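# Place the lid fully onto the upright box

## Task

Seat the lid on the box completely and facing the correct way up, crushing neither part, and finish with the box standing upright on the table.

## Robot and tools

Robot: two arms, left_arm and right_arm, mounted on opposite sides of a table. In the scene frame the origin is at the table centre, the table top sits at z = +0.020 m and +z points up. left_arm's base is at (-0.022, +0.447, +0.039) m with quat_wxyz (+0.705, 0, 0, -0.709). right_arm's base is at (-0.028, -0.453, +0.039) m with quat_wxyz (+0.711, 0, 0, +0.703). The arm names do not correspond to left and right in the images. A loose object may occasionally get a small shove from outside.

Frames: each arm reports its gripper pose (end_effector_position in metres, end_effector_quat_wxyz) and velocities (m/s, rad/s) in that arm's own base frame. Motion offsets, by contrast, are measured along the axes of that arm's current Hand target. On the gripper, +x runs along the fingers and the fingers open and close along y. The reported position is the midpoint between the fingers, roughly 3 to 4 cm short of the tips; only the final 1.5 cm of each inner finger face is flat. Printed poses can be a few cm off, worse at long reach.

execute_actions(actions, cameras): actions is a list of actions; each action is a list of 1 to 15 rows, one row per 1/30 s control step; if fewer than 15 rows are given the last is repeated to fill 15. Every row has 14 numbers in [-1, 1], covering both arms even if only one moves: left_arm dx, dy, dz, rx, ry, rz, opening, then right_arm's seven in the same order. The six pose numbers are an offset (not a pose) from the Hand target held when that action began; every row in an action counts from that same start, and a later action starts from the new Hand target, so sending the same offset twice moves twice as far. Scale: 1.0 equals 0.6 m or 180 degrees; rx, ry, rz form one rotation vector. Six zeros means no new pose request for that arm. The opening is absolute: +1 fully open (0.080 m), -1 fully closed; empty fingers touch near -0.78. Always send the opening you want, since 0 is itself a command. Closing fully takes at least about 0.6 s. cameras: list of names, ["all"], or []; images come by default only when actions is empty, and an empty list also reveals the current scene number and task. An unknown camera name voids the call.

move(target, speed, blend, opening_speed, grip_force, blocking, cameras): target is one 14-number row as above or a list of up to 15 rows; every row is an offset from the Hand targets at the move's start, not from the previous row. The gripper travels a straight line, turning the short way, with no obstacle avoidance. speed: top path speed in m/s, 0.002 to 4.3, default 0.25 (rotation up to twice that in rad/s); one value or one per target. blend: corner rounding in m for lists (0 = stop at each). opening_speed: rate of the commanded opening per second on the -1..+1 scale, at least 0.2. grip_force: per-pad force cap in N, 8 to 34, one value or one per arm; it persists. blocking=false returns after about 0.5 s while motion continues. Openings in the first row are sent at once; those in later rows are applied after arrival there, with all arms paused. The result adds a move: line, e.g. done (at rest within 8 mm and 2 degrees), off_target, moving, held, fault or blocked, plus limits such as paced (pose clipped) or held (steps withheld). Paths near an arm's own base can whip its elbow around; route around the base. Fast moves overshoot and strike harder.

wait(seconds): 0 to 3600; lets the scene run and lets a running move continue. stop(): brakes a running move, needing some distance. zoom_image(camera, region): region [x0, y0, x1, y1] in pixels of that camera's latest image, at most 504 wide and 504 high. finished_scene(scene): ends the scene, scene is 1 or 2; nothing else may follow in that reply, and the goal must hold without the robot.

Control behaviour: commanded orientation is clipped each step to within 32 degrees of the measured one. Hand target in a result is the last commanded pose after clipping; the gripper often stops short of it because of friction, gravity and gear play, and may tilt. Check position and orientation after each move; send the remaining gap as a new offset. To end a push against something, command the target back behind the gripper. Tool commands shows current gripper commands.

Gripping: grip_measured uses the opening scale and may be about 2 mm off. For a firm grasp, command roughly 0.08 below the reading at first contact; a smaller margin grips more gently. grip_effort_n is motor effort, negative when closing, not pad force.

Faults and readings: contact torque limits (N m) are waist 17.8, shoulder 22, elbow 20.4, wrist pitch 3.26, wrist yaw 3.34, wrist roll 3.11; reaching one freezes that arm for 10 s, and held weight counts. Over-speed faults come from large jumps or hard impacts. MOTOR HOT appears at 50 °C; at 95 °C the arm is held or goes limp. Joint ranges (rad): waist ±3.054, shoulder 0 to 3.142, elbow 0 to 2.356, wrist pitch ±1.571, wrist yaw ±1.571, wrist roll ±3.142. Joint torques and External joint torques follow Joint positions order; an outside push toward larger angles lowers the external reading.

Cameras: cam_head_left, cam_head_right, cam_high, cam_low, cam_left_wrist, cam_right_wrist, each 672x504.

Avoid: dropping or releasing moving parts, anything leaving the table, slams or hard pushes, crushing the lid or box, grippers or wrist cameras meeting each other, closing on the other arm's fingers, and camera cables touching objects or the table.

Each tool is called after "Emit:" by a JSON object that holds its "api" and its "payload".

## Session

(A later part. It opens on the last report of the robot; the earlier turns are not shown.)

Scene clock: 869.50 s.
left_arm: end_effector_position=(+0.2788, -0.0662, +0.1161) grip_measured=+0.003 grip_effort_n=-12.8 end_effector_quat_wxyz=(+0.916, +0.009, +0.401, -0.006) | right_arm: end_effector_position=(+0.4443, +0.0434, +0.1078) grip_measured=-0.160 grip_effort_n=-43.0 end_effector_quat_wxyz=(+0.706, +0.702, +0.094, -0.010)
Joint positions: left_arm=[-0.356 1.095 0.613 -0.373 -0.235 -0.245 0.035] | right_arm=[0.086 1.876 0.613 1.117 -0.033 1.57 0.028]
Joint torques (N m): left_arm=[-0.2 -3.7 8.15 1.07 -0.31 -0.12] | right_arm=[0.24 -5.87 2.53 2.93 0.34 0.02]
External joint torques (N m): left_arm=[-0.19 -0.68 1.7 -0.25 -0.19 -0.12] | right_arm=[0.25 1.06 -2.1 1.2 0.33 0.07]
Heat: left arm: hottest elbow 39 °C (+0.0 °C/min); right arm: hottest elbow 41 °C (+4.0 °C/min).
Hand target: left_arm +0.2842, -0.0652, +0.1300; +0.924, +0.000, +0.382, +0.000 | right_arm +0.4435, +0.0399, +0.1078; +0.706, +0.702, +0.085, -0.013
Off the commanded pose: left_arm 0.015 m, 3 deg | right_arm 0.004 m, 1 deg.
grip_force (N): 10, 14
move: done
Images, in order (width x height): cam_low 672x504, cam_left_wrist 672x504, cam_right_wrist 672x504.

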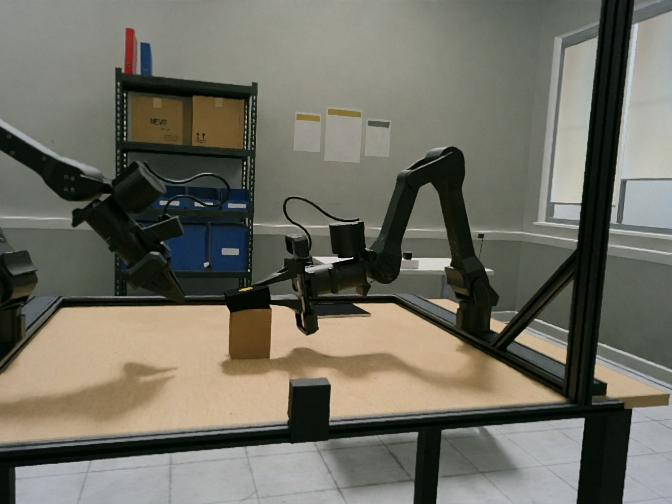

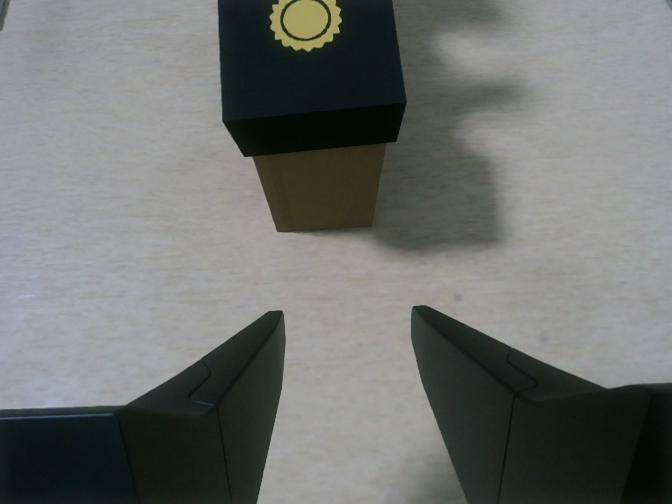

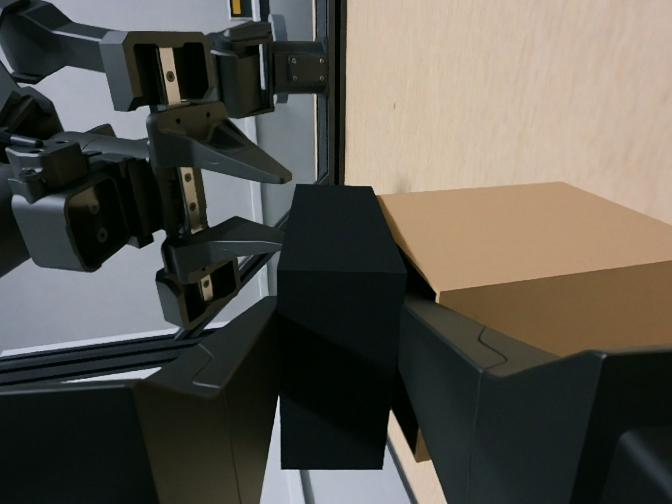

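Emit:
{"api": "move", "payload": {"target": [[0,0,0,0,0,0,0,-0.0007,-0.0093,0,0,0,0.0133,-0.55],[0,0,0,0,0,0,0,-0.0007,-0.0093,0,0,0,0.0133,0.0],[0,0,0,0,0,0,0,-0.115,-0.0093,0,0,0,0.0133,0.0]], "speed": 0.06, "opening_speed": 0.6, "cameras": ["cam_left_wrist","cam_low","cam_right_wrist","cam_high"]}}

Emit:
{"api": "zoom_image", "payload": {"camera": "cam_low", "region": [200, 260, 300, 370]}}

Emit:
{"api": "zoom_image", "payload": {"camera": "cam_left_wrist", "region": [200, 0, 440, 180]}}

Scene clock: 912.20 s.
left_arm: end_effector_position=(+0.2788, -0.0662, +0.1161) grip_measured=+0.003 grip_effort_n=-12.3 end_effector_quat_wxyz=(+0.916, +0.009, +0.401, -0.006) | right_arm: end_effector_position=(+0.3756, +0.0374, +0.1041) grip_measured=-0.003 grip_effort_n=15.6 end_effector_quat_wxyz=(+0.705, +0.704, +0.086, -0.002)
Joint positions: left_arm=[-0.356 1.095 0.613 -0.373 -0.235 -0.245 0.035] | right_arm=[0.086 1.735 0.323 1.287 -0.033 1.572 0.035]
Joint torques (N m): left_arm=[-0.2 -3.72 8.16 1.07 -0.31 -0.11] | right_arm=[-0.3 -6.33 2.12 2.86 0.11 0]
External joint torques (N m): left_arm=[-0.21 -0.7 1.69 -0.25 -0.19 -0.11] | right_arm=[-0.29 -1.2 -1.74 1.15 0.1 0.05]
Heat: left arm: hottest elbow 40 °C (+1.0 °C/min); right arm: hottest wrist pitch 45 °C (+8.1 °C/min).
Hand target: left_arm +0.2842, -0.0652, +0.1300; +0.924, +0.000, +0.382, +0.000 | right_arm +0.3748, +0.0328, +0.1119; +0.707, +0.704, +0.071, +0.001
Off the commanded pose: left_arm 0.015 m, 3 deg | right_arm 0.009 m, 2 deg.
grip_force (N): 10, 14
move: off_target (right_arm)
Images, in order (width x height): cam_high 672x504, cam_low 672x504, cam_left_wrist 672x504, cam_right_wrist 672x504.

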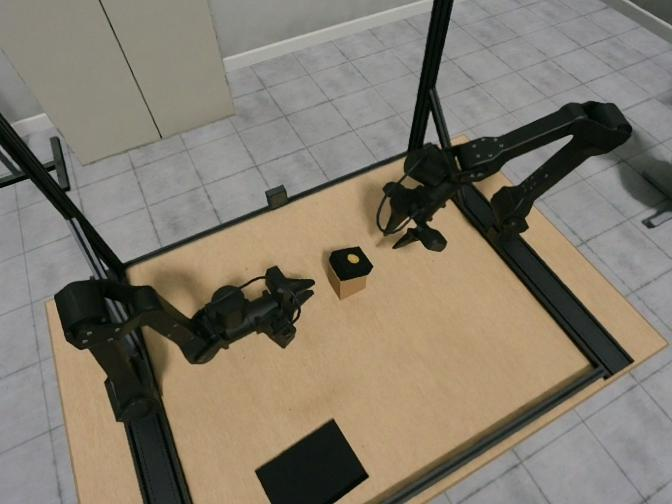

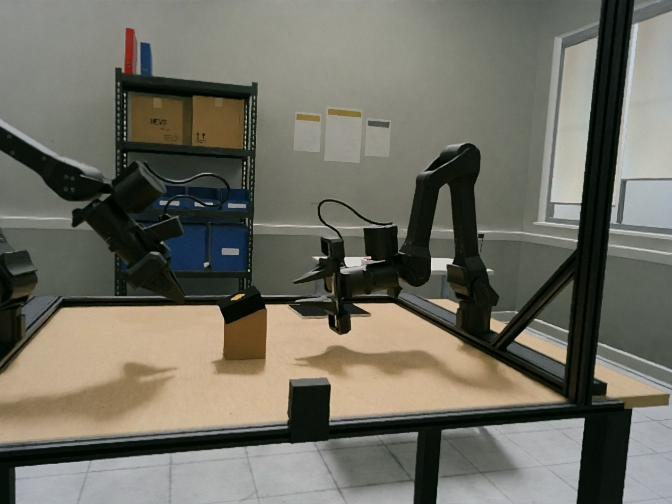

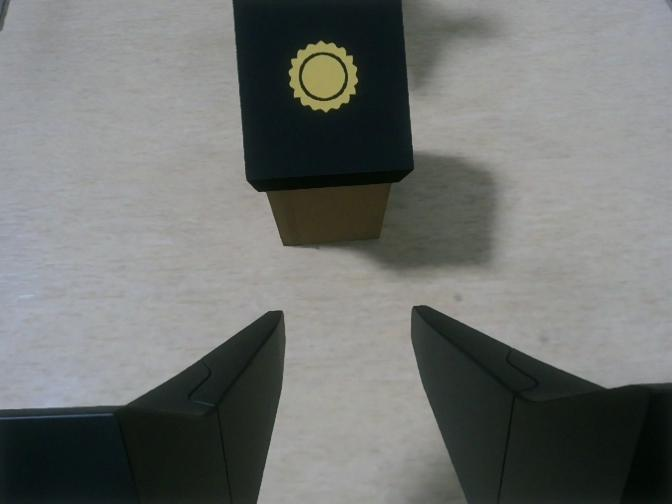

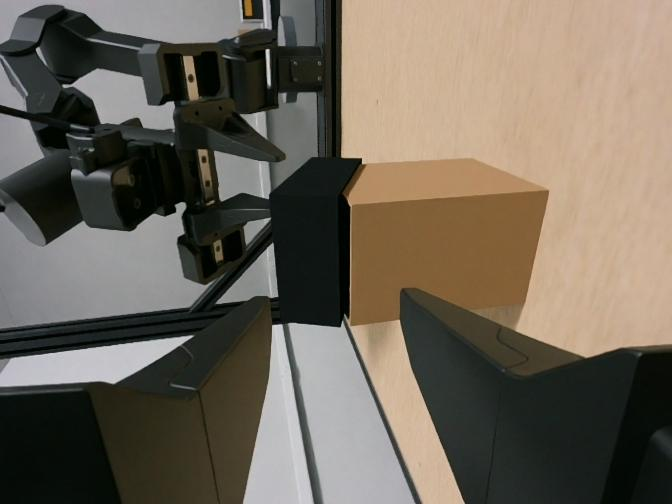

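Scaled by 4.582 from the camera's image (finer frame: 960x720).

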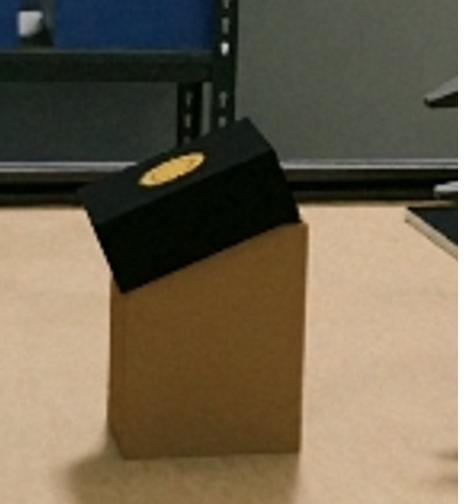

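Scaled by 2.100 from the camera's image (finer frame: 960x720).

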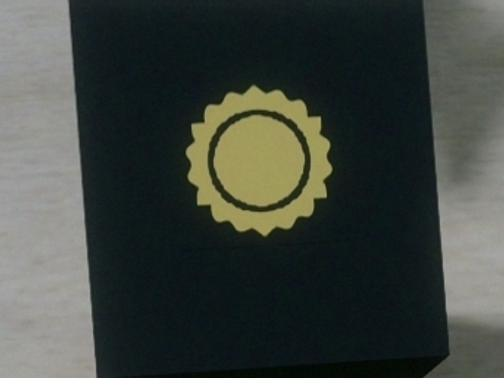

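Emit:
{"api": "zoom_image", "payload": {"camera": "cam_left_wrist", "region": [220, 100, 440, 265]}}

Emit:
{"api": "zoom_image", "payload": {"camera": "cam_right_wrist", "region": [240, 120, 440, 350]}}

Emit:
{"api": "zoom_image", "payload": {"camera": "cam_high", "region": [310, 225, 390, 305]}}

Emit:
{"api": "zoom_image", "payload": {"camera": "cam_low", "region": [205, 275, 285, 370]}}

Scaled by 2.291 from the camera's image (finer frame: 960x720).

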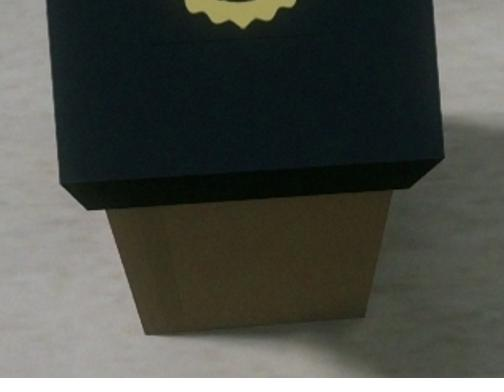

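Scaled by 2.191 from the camera's image (finer frame: 960x720).

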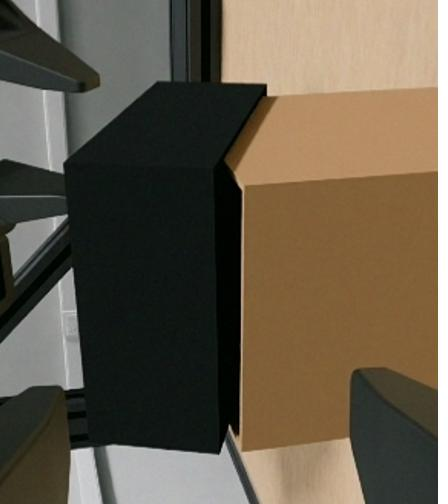

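Scaled by 6.300 from the camera's image (finer frame: 960x720).

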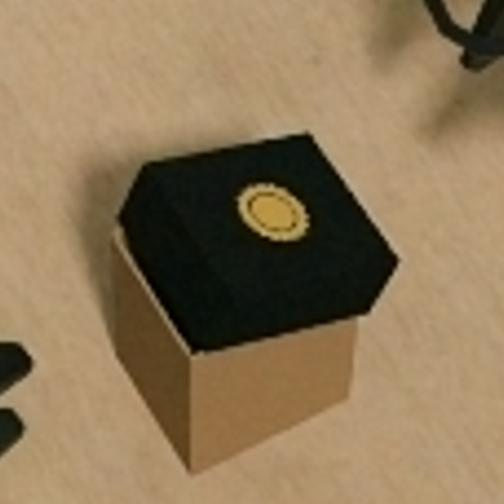

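Scaled by 5.305 from the camera's image (finer frame: 960x720).

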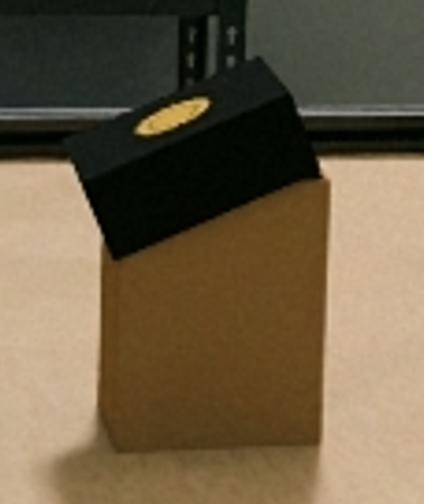

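Emit:
{"api": "move", "payload": {"target": [[0,0,0,0,0,0,0,-0.0213,0.1455,-0.013,-0.4582,0.2338,-0.2368,1],[0,0,0,0,0,0,0,0.1178,0.1425,-0.0205,-0.4582,0.2338,-0.2368,1]], "speed": [0.3,0.2], "blend": [0.02,0], "grip_force": [10,10], "cameras": ["cam_right_wrist","cam_left_wrist","cam_low"]}}

Scene clock: 992.50 s.
left_arm: end_effector_position=(+0.2788, -0.0662, +0.1161) grip_measured=+0.003 grip_effort_n=-12.3 end_effector_quat_wxyz=(+0.916, +0.009, +0.401, -0.006) | right_arm: end_effector_position=(+0.4469, +0.0537, +0.1825) grip_measured=+0.997 grip_effort_n=15.1 end_effector_quat_wxyz=(+0.860, -0.027, +0.508, +0.044)
Joint positions: left_arm=[-0.356 1.095 0.613 -0.373 -0.235 -0.245 0.035] | right_arm=[0.123 1.852 1.677 -0.893 0.01 0.016 0.08]
Joint torques (N m): left_arm=[-0.2 -3.7 8.16 1.07 -0.31 -0.11] | right_arm=[0.24 -7.41 7.71 0.89 0.32 -0.04]
External joint torques (N m): left_arm=[-0.21 -0.68 1.67 -0.26 -0.19 -0.11] | right_arm=[0.25 1.25 1.21 -0.23 0.3 -0.04]
Heat: left arm: hottest elbow 40 °C (+0.0 °C/min); right arm: hottest wrist pitch 41 °C (-1.0 °C/min).
Hand target: left_arm +0.2842, -0.0652, +0.1300; +0.924, +0.000, +0.382, +0.000 | right_arm +0.4519, +0.0530, +0.1901; +0.865, -0.024, +0.499, +0.042
Off the commanded pose: left_arm 0.015 m, 3 deg | right_arm 0.009 m, 1 deg.
grip_force (N): 10, 10
move: off_target (right_arm)
Images, in order (width x height): cam_low 672x504, cam_left_wrist 672x504, cam_right_wrist 672x504.

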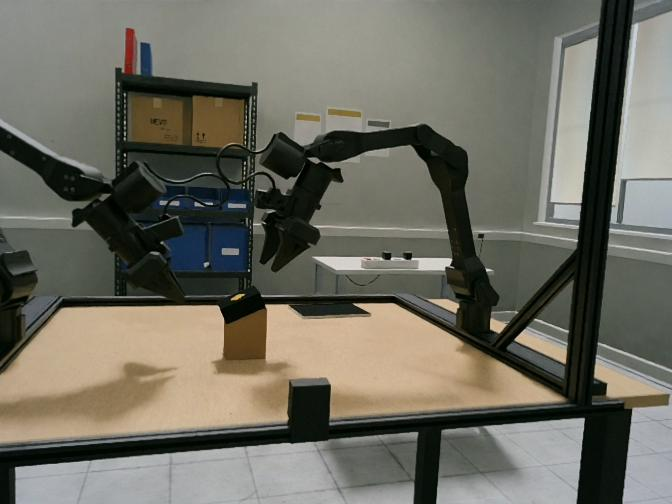

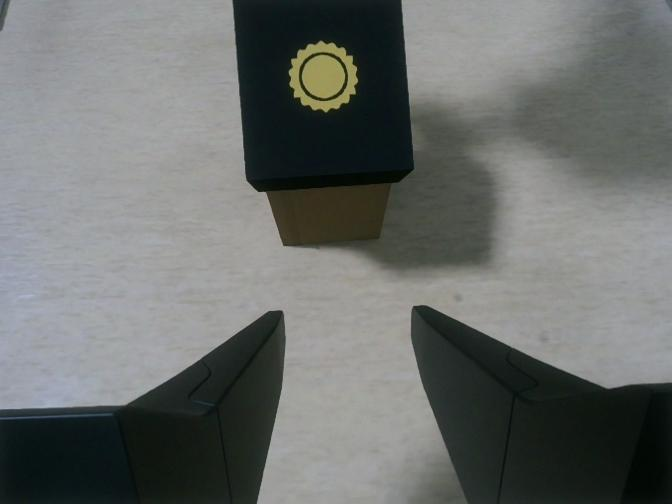

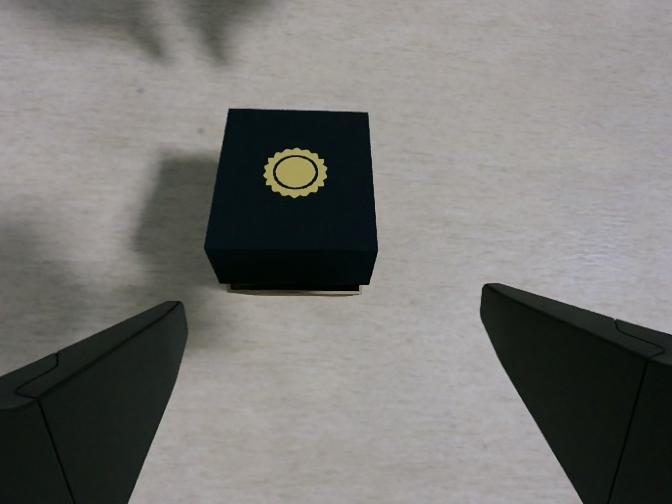

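Emit:
{"api": "move", "payload": {"target": [[-0.0943,0,-0.0943,0,0,0,0,0.0812,0.027,0.0222,0.0183,0,-0.0106,1],[-0.0943,0,-0.0943,0,0,0,0,0.1478,0.027,0.0222,0.0183,0,-0.0106,1]], "speed": [0.15,0.08], "cameras": ["cam_right_wrist","cam_low","cam_left_wrist"]}}

Emit:
{"api": "zoom_image", "payload": {"camera": "cam_low", "region": [190, 240, 310, 370]}}

Scene clock: 1031.77 s.
left_arm: end_effector_position=(+0.2044, -0.0683, +0.1295) grip_measured=+0.003 grip_effort_n=-13.3 end_effector_quat_wxyz=(+0.922, +0.004, +0.387, -0.008) | right_arm: end_effector_position=(+0.4979, +0.0788, +0.1124) grip_measured=+0.997 grip_effort_n=15.6 end_effector_quat_wxyz=(+0.858, -0.011, +0.513, +0.022)
Joint positions: left_arm=[-0.592 0.736 0.53 -0.677 -0.391 -0.432 0.035] | right_arm=[0.174 2.09 1.739 -0.73 0.056 0.111 0.08]
Joint torques (N m): left_arm=[-0.25 -1.38 4.67 1.02 -0.42 -0.11] | right_arm=[-0.37 -8.99 7.18 1.91 0.28 0]
External joint torques (N m): left_arm=[-0.27 -0.38 -1.92 -0.26 -0.21 -0.11] | right_arm=[-0.37 1.14 0.82 0.84 0.24 0]
Heat: left arm: hottest elbow 40 °C (+0.0 °C/min); right arm: hottest elbow 45 °C (+12.0 °C/min).
Hand target: left_arm +0.2042, -0.0652, +0.1299; +0.924, +0.000, +0.382, +0.000 | right_arm +0.5060, +0.0744, +0.1200; +0.866, -0.008, +0.500, +0.013
Off the commanded pose: left_arm 0.003 m, 1 deg | right_arm 0.012 m, 2 deg.
grip_force (N): 10, 10
move: off_target (right_arm)
Images, in order (width x height): cam_low 672x504, cam_left_wrist 672x504, cam_right_wrist 672x504.

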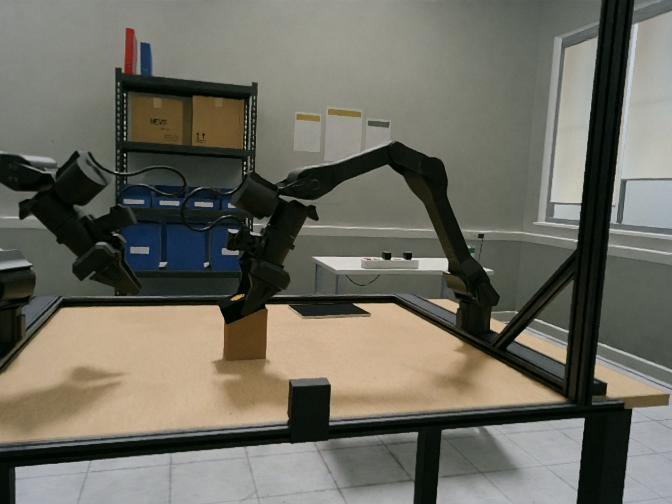

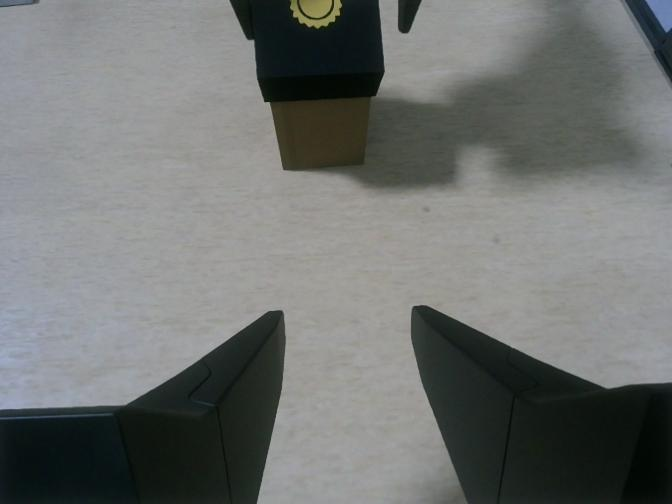

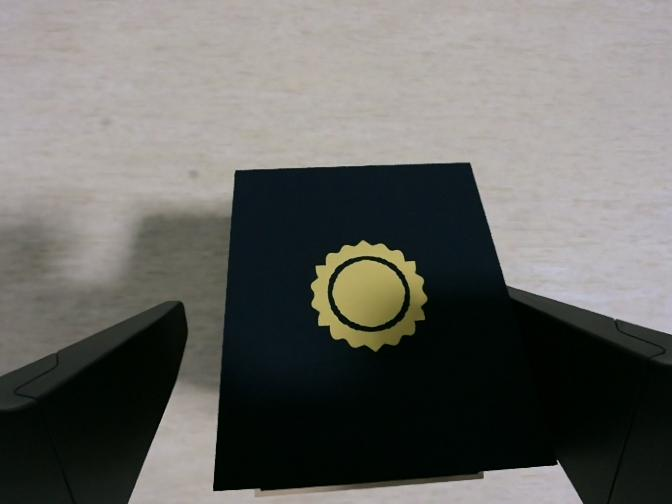

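Scaled by 3.877 from the camera's image (finer frame: 960x720).

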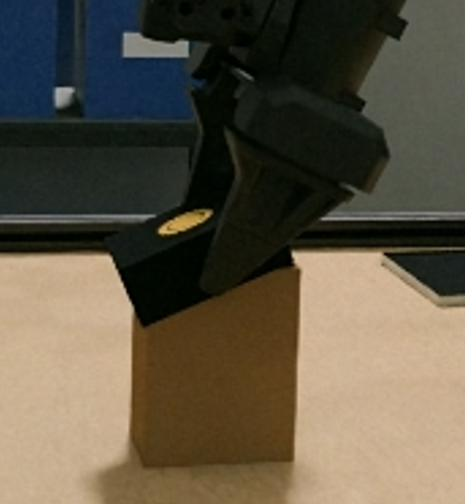

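Emit:
{"api": "move", "payload": {"target": [[0,0,0,0,0,0,0.0, 0,-0.0150,0,0,0,0,1.0],[0,0,0,0,0,0,0.0, 0,-0.0150,0,0,0,0,0.40]], "grip_force": 10, "opening_speed": 1.2, "speed": 0.1, "cameras": ["cam_right_wrist","cam_low"]}}

Scene clock: 1071.70 s.
left_arm: end_effector_position=(+0.2044, -0.0683, +0.1295) grip_measured=+0.003 grip_effort_n=-12.3 end_effector_quat_wxyz=(+0.922, +0.004, +0.387, -0.008) | right_arm: end_effector_position=(+0.5002, +0.0674, +0.1128) grip_measured=+0.595 grip_effort_n=-35.1 end_effector_quat_wxyz=(+0.859, -0.011, +0.512, +0.015)
Joint positions: left_arm=[-0.592 0.736 0.53 -0.677 -0.391 -0.432 0.035] | right_arm=[0.151 2.09 1.739 -0.727 0.056 0.099 0.062]
Joint torques (N m): left_arm=[-0.26 -1.38 4.67 1.02 -0.42 -0.12] | right_arm=[-0.07 -9.46 6.61 1.95 -0.11 -0.11]
External joint torques (N m): left_arm=[-0.28 -0.42 -1.81 -0.22 -0.21 -0.12] | right_arm=[0 0.74 0.16 0.84 -0.17 -0.11]
Heat: left arm: hottest elbow 34 °C (-6.0 °C/min); right arm: hottest elbow 45 °C (+3.0 °C/min).
Hand target: left_arm +0.2042, -0.0652, +0.1299; +0.924, +0.000, +0.382, +0.000 | right_arm +0.5063, +0.0654, +0.1200; +0.866, -0.008, +0.500, +0.013
Off the commanded pose: left_arm 0.003 m, 1 deg | right_arm 0.010 m, 2 deg.
grip_force (N): 10, 10
move: off_target (right_arm); target 2's new opening was sent with right_arm's hand 0.010 m and 2 deg from that target
Images, in order (width x height): cam_low 672x504, cam_right_wrist 672x504.

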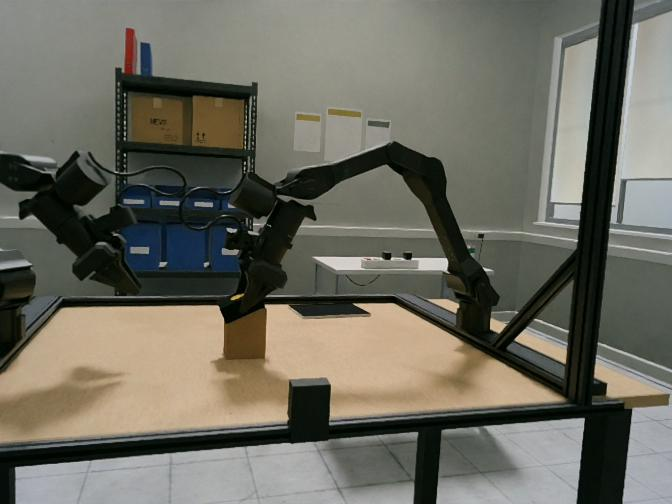

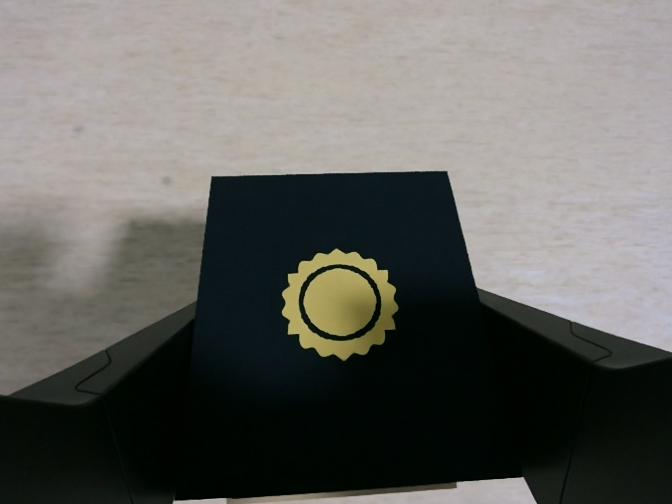

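Emit:
{"api": "move", "payload": {"target": [[0,0,0,0,0,0,0.0, -0.024,0,0.014,0,0,0,0.40],[0,0,0,0,0,0,0.0, -0.0274,0,0.0266,0,0.067,0,0.40]], "speed": 0.1, "blend": 0.005, "cameras": ["cam_right_wrist","cam_low","cam_left_wrist"]}}

Emit:
{"api": "zoom_image", "payload": {"camera": "cam_low", "region": [180, 240, 330, 380]}}

Scene clock: 1102.83 s.
left_arm: end_effector_position=(+0.2044, -0.0683, +0.1295) grip_measured=+0.003 grip_effort_n=-12.3 end_effector_quat_wxyz=(+0.922, +0.004, +0.387, -0.008) | right_arm: end_effector_position=(+0.5070, +0.0688, +0.1370) grip_measured=+0.595 grip_effort_n=-34.7 end_effector_quat_wxyz=(+0.803, -0.015, +0.595, +0.014)
Joint positions: left_arm=[-0.592 0.736 0.53 -0.677 -0.391 -0.432 0.035] | right_arm=[0.146 2.329 2.291 -1.24 0.038 0.099 0.062]
Joint torques (N m): left_arm=[-0.25 -1.37 4.68 1.02 -0.42 -0.11] | right_arm=[-0.45 -9.64 7.46 0.58 -0.3 -0.06]
External joint torques (N m): left_arm=[-0.25 -0.42 -1.82 -0.24 -0.22 -0.11] | right_arm=[-0.44 1.52 1.46 -0.24 -0.34 -0.06]
Heat: left arm: hottest elbow 32 °C (-5.0 °C/min); right arm: hottest elbow 43 °C (-2.0 °C/min).
Hand target: left_arm +0.2042, -0.0652, +0.1299; +0.924, +0.000, +0.382, +0.000 | right_arm +0.5118, +0.0656, +0.1422; +0.809, -0.009, +0.588, +0.012
Off the commanded pose: left_arm 0.003 m, 1 deg | right_arm 0.008 m, 1 deg.
grip_force (N): 10, 10
move: done
Images, in order (width x height): cam_low 672x504, cam_left_wrist 672x504, cam_right_wrist 672x504.

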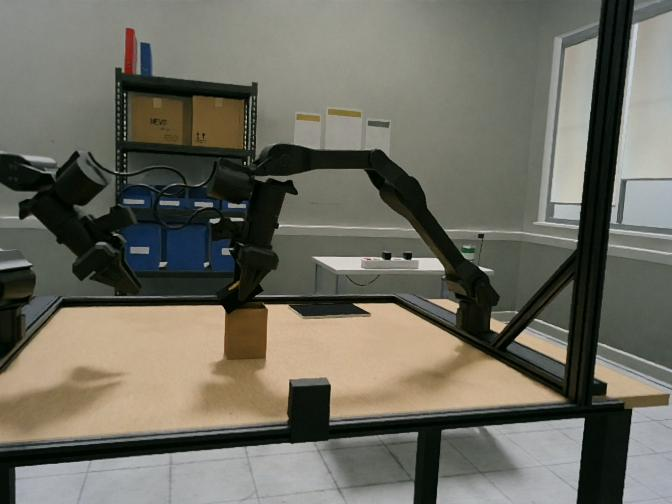

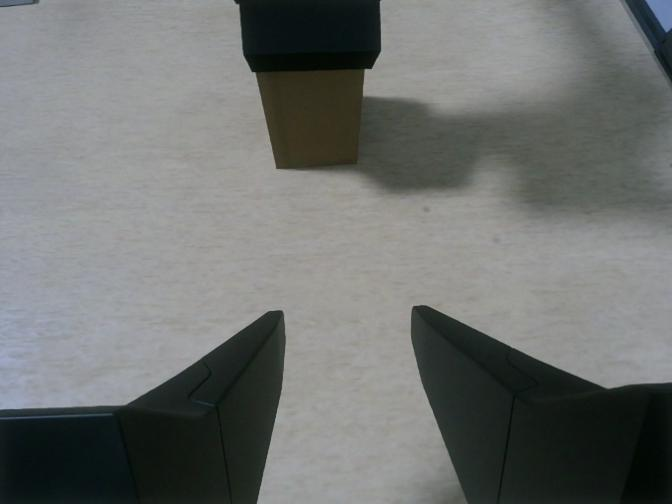

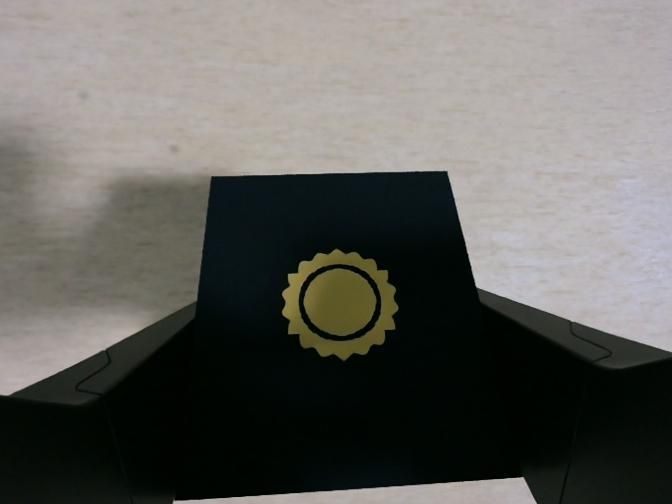

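Scaled by 3.360 from the camera's image (finer frame: 960x720).

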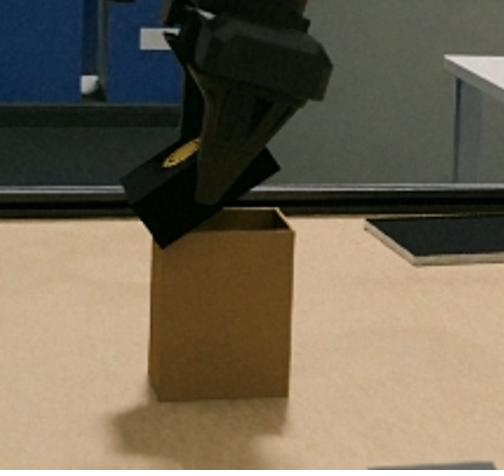

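Emit:
{"api": "move", "payload": {"target": [[0,0,0,0,0,0,0.0, -0.0555,0,0.018,0,0,0,0.40],[0,0,0,0,0,0,0.0, -0.0463,0,-0.013,0,-0.172,0,0.40]], "speed": 0.15, "blend": 0.01, "cameras": ["cam_right_wrist","cam_low","cam_left_wrist","cam_high"]}}

Emit:
{"api": "zoom_image", "payload": {"camera": "cam_low", "region": [180, 240, 330, 380]}}

Scene clock: 1136.70 s.
left_arm: end_effector_position=(+0.2044, -0.0683, +0.1295) grip_measured=+0.003 grip_effort_n=-12.3 end_effector_quat_wxyz=(+0.922, +0.004, +0.387, -0.008) | right_arm: end_effector_position=(+0.4967, +0.0686, +0.1573) grip_measured=+0.595 grip_effort_n=-34.7 end_effector_quat_wxyz=(+0.931, -0.006, +0.364, +0.021)
Joint positions: left_arm=[-0.592 0.736 0.53 -0.677 -0.391 -0.432 0.035] | right_arm=[0.163 1.858 1.413 -0.304 0.085 0.084 0.062]
Joint torques (N m): left_arm=[-0.25 -1.38 4.67 1.02 -0.41 -0.12] | right_arm=[0.31 -10.76 4.12 2.57 0.37 -0.12]
External joint torques (N m): left_arm=[-0.24 -0.41 -1.89 -0.26 -0.21 -0.12] | right_arm=[0.28 -1.96 -2.53 1.12 0.32 -0.12]
Heat: left arm: hottest elbow 32 °C (-1.0 °C/min); right arm: hottest shoulder 41 °C (+7.0 °C/min).
Hand target: left_arm +0.2042, -0.0652, +0.1299; +0.924, +0.000, +0.382, +0.000 | right_arm +0.4958, +0.0651, +0.1662; +0.936, -0.005, +0.351, +0.014
Off the commanded pose: left_arm 0.003 m, 1 deg | right_arm 0.010 m, 2 deg.
grip_force (N): 10, 10
move: off_target (right_arm)
Images, in order (width x height): cam_high 672x504, cam_low 672x504, cam_left_wrist 672x504, cam_right_wrist 672x504.

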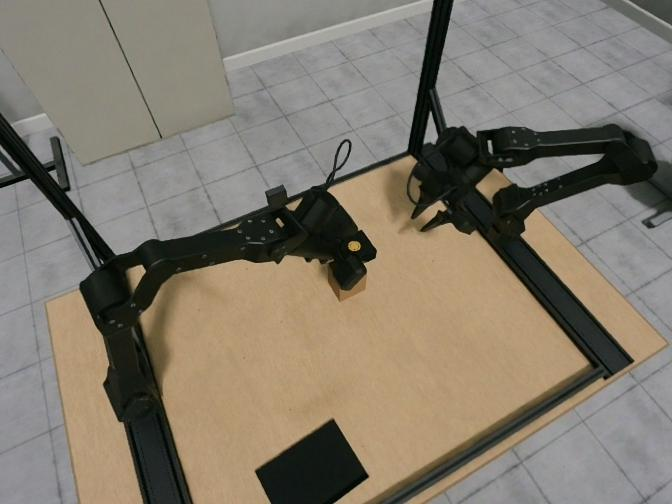

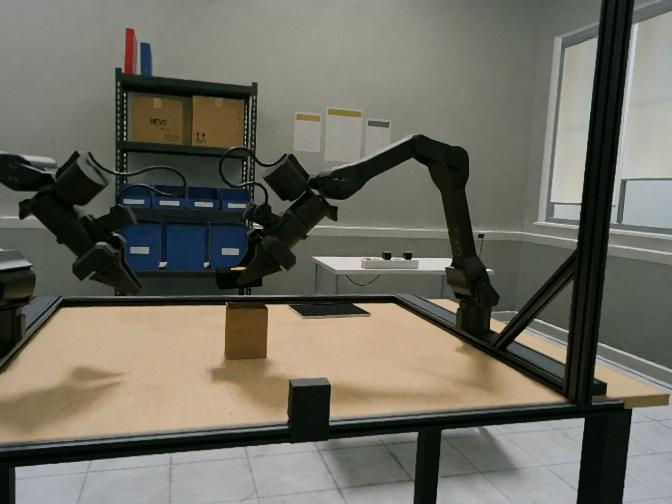

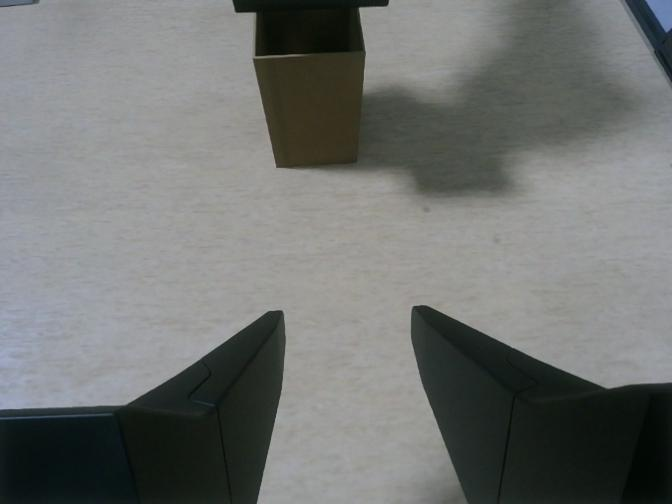

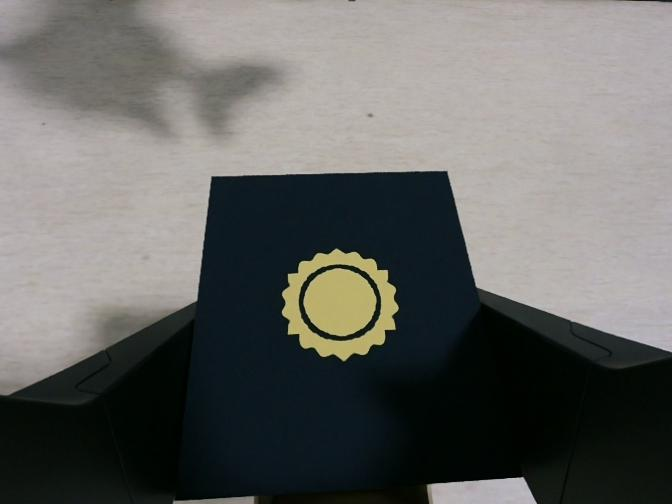

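Scaled by 3.360 from the camera's image (finer frame: 960x720).

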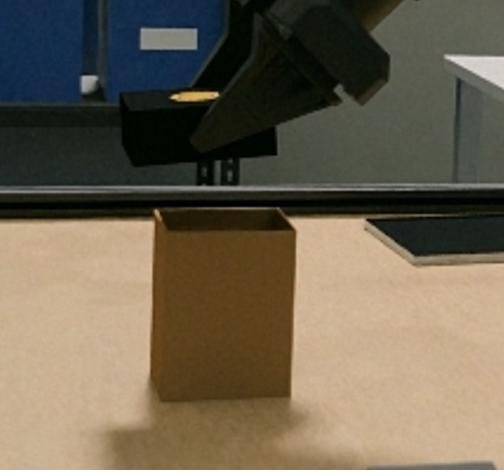

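Emit:
{"api": "move", "payload": {"target": [0,0,0,0,-0.056,0,0.0, -0.0111,-0.006,-0.0141,0,-0.022,0,0.40], "speed": 0.12, "cameras": ["cam_low","cam_left_wrist"]}}

Emit:
{"api": "zoom_image", "payload": {"camera": "cam_low", "region": [200, 250, 300, 350]}}

Emit:
{"api": "zoom_image", "payload": {"camera": "cam_left_wrist", "region": [200, 0, 430, 230]}}

Scene clock: 1187.30 s.
left_arm: end_effector_position=(+0.2029, -0.0672, +0.1278) grip_measured=+0.003 grip_effort_n=-12.3 end_effector_quat_wxyz=(+0.951, +0.005, +0.310, -0.005) | right_arm: end_effector_position=(+0.4862, +0.0665, +0.1560) grip_measured=+0.595 grip_effort_n=-34.7 end_effector_quat_wxyz=(+0.943, -0.007, +0.331, +0.023)
Joint positions: left_arm=[-0.682 0.607 0.401 -0.545 -0.528 -0.432 0.035] | right_arm=[0.163 1.794 1.278 -0.163 0.088 0.074 0.062]
Joint torques (N m): left_arm=[-0.2 -0.81 4.66 2.17 -0.44 0.14] | right_arm=[-0.06 -10.2 4.16 2.67 0.37 -0.13]
External joint torques (N m): left_arm=[-0.21 -0.34 -1.99 0.81 -0.21 0.14] | right_arm=[-0.01 -1.78 -2.57 1.13 0.31 -0.13]
Heat: left arm: hottest elbow 31 °C (-1.0 °C/min); right arm: hottest shoulder 45 °C (+5.1 °C/min).
Hand target: left_arm +0.2042, -0.0652, +0.1299; +0.954, +0.000, +0.300, +0.000 | right_arm +0.4854, +0.0612, +0.1642; +0.948, -0.005, +0.318, +0.014
Off the commanded pose: left_arm 0.003 m, 2 deg | right_arm 0.010 m, 2 deg.
grip_force (N): 10, 10
move: off_target (right_arm)

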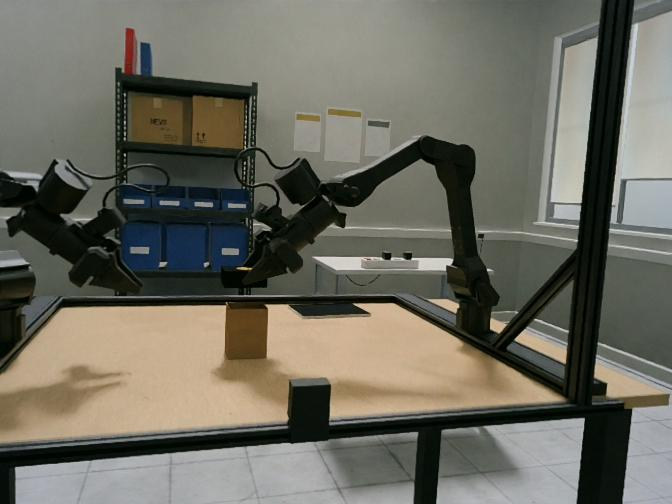

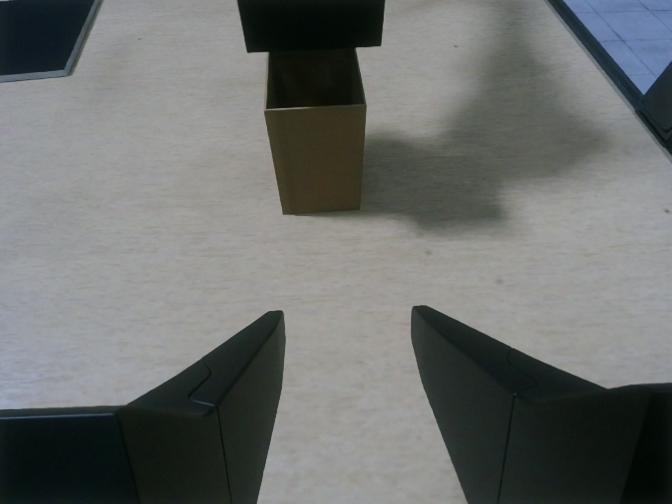

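Scaled by 5.040 from the camera's image (finer frame: 960x720).

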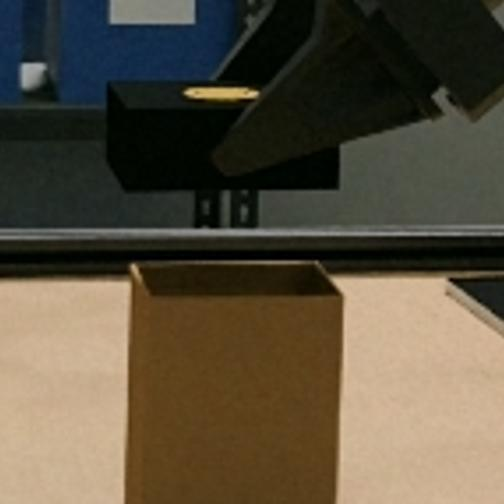

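Scaled by 2.191 from the camera's image (finer frame: 960x720).

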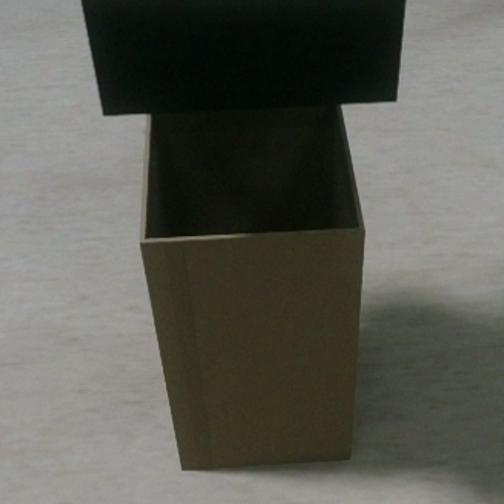

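Emit:
{"api": "move", "payload": {"target": [0,0,0,0,0,0,0.0, 0.0249,-0.004,-0.048,0,0,0,0.40], "speed": 0.12, "cameras": ["cam_low","cam_left_wrist"]}}

Emit:
{"api": "zoom_image", "payload": {"camera": "cam_low", "region": [200, 250, 300, 350]}}

Emit:
{"api": "zoom_image", "payload": {"camera": "cam_left_wrist", "region": [200, 0, 430, 230]}}

Scene clock: 1218.17 s.
left_arm: end_effector_position=(+0.2029, -0.0670, +0.1279) grip_measured=+0.003 grip_effort_n=-12.8 end_effector_quat_wxyz=(+0.951, +0.005, +0.310, -0.005) | right_arm: end_effector_position=(+0.4797, +0.0646, +0.1331) grip_measured=+0.595 grip_effort_n=-35.1 end_effector_quat_wxyz=(+0.947, -0.006, +0.322, +0.023)
Joint positions: left_arm=[-0.682 0.607 0.401 -0.545 -0.529 -0.432 0.035] | right_arm=[0.161 1.792 1.166 -0.032 0.088 0.071 0.062]
Joint torques (N m): left_arm=[-0.24 -0.8 4.64 2.17 -0.45 0.14] | right_arm=[-0.31 -7.71 4.1 2.68 0.23 -0.1]
External joint torques (N m): left_arm=[-0.24 -0.32 -2.03 0.79 -0.21 0.14] | right_arm=[-0.22 0.5 -2.43 1.14 0.17 -0.1]
Heat: left arm: hottest wrist pitch 35 °C (+6.1 °C/min); right arm: hottest wrist pitch 46 °C (+9.1 °C/min).
Hand target: left_arm +0.2042, -0.0652, +0.1299; +0.954, +0.000, +0.300, +0.000 | right_arm +0.4800, +0.0587, +0.1322; +0.948, -0.005, +0.318, +0.014
Off the commanded pose: left_arm 0.003 m, 1 deg | right_arm 0.006 m, 1 deg.
grip_force (N): 10, 10
move: done

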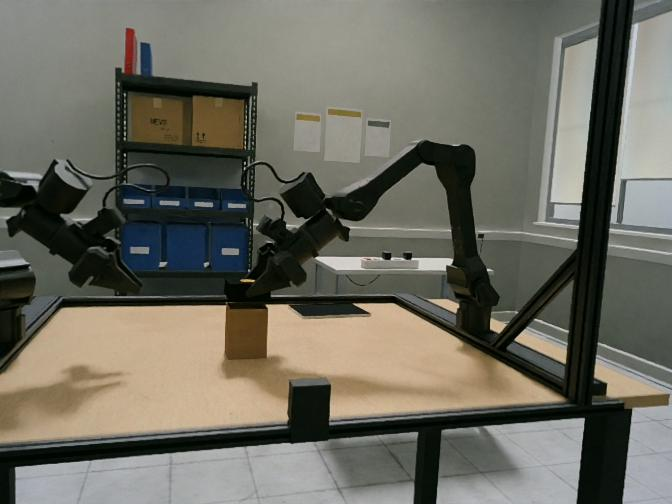

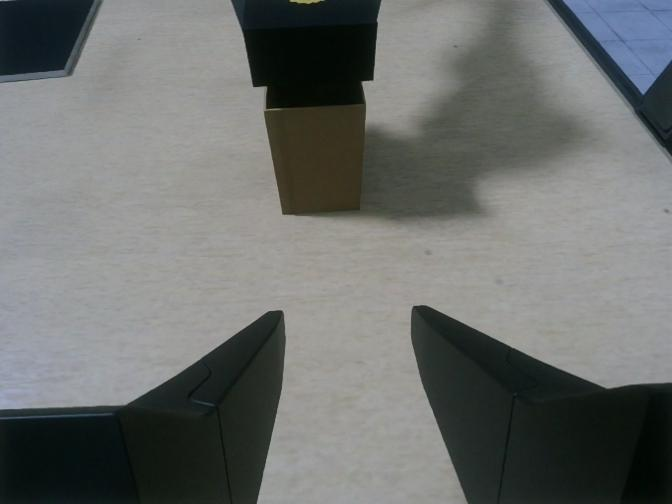

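Scaled by 5.040 from the camera's image (finer frame: 960x720).

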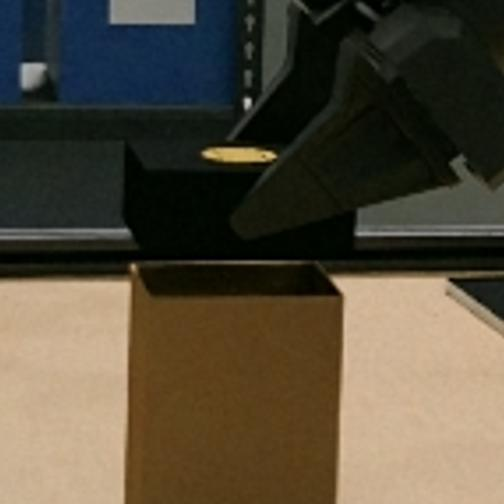

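Scaled by 2.191 from the camera's image (finer frame: 960x720).

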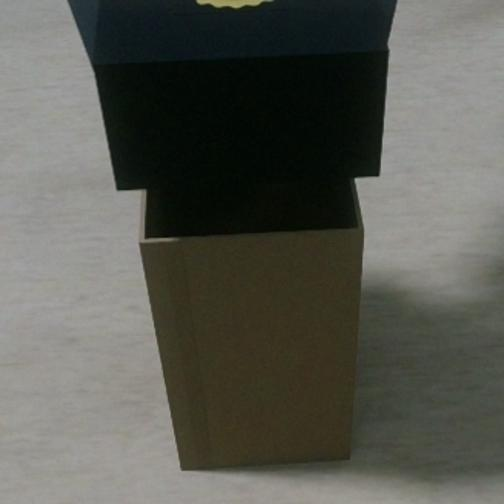

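Emit:
{"api": "move", "payload": {"target": [0,0,0,0,0,0,0.0, 0.0302,-0.001,-0.0399,0,0,0,0.40], "speed": 0.08, "cameras": ["cam_low","cam_left_wrist"]}}

Emit:
{"api": "zoom_image", "payload": {"camera": "cam_low", "region": [200, 250, 300, 350]}}

Emit:
{"api": "zoom_image", "payload": {"camera": "cam_left_wrist", "region": [200, 0, 430, 230]}}

Scene clock: 1237.13 s.
left_arm: end_effector_position=(+0.2029, -0.0670, +0.1279) grip_measured=+0.003 grip_effort_n=-12.8 end_effector_quat_wxyz=(+0.951, +0.005, +0.310, -0.005) | right_arm: end_effector_position=(+0.4799, +0.0639, +0.1058) grip_measured=+0.595 grip_effort_n=-35.1 end_effector_quat_wxyz=(+0.948, -0.006, +0.319, +0.022)
Joint positions: left_arm=[-0.682 0.607 0.401 -0.545 -0.529 -0.432 0.035] | right_arm=[0.16 1.837 1.099 0.086 0.088 0.071 0.062]
Joint torques (N m): left_arm=[-0.26 -0.82 4.66 2.17 -0.44 0.13] | right_arm=[-0.49 -7.04 3.82 2.69 0.19 -0.13]
External joint torques (N m): left_arm=[-0.27 -0.39 -1.93 0.82 -0.21 0.13] | right_arm=[-0.56 1.16 -2.34 1.18 0.15 -0.13]
Heat: left arm: hottest wrist pitch 36 °C (+7.1 °C/min); right arm: hottest wrist pitch 44 °C (+6.1 °C/min).
Hand target: left_arm +0.2042, -0.0652, +0.1299; +0.954, +0.000, +0.300, +0.000 | right_arm +0.4800, +0.0581, +0.1022; +0.948, -0.005, +0.318, +0.014
Off the commanded pose: left_arm 0.003 m, 1 deg | right_arm 0.007 m, 1 deg.
grip_force (N): 10, 10
move: done

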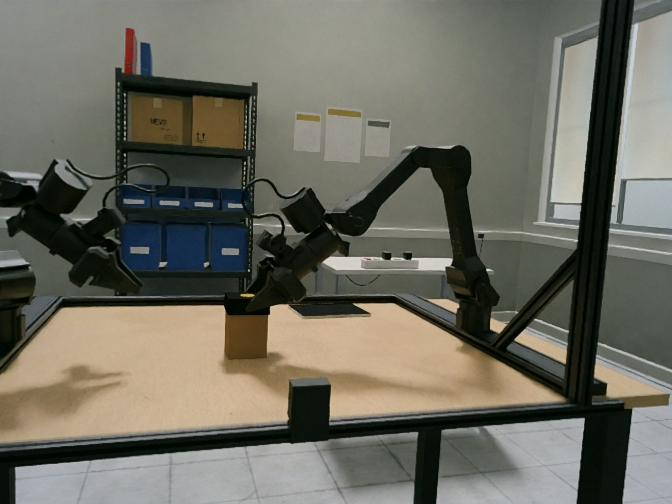

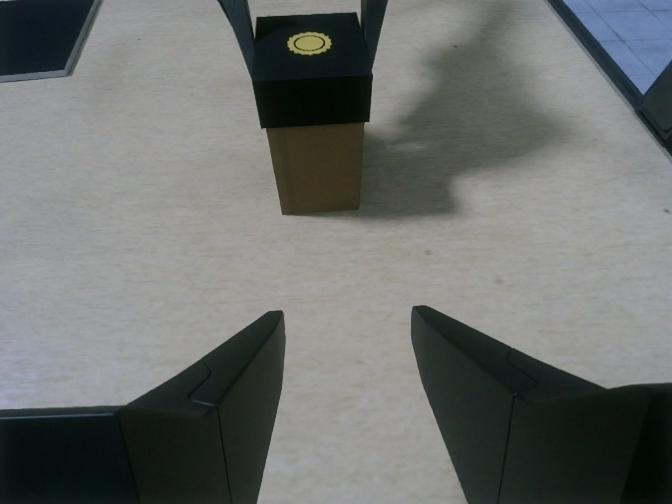

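Scaled by 5.040 from the camera's image (finer frame: 960x720).

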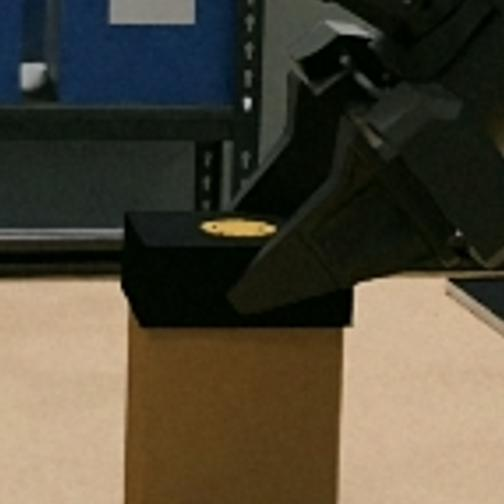

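Scaled by 2.191 from the camera's image (finer frame: 960x720).

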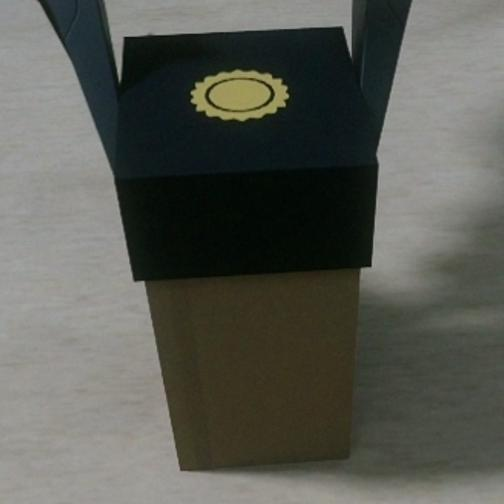

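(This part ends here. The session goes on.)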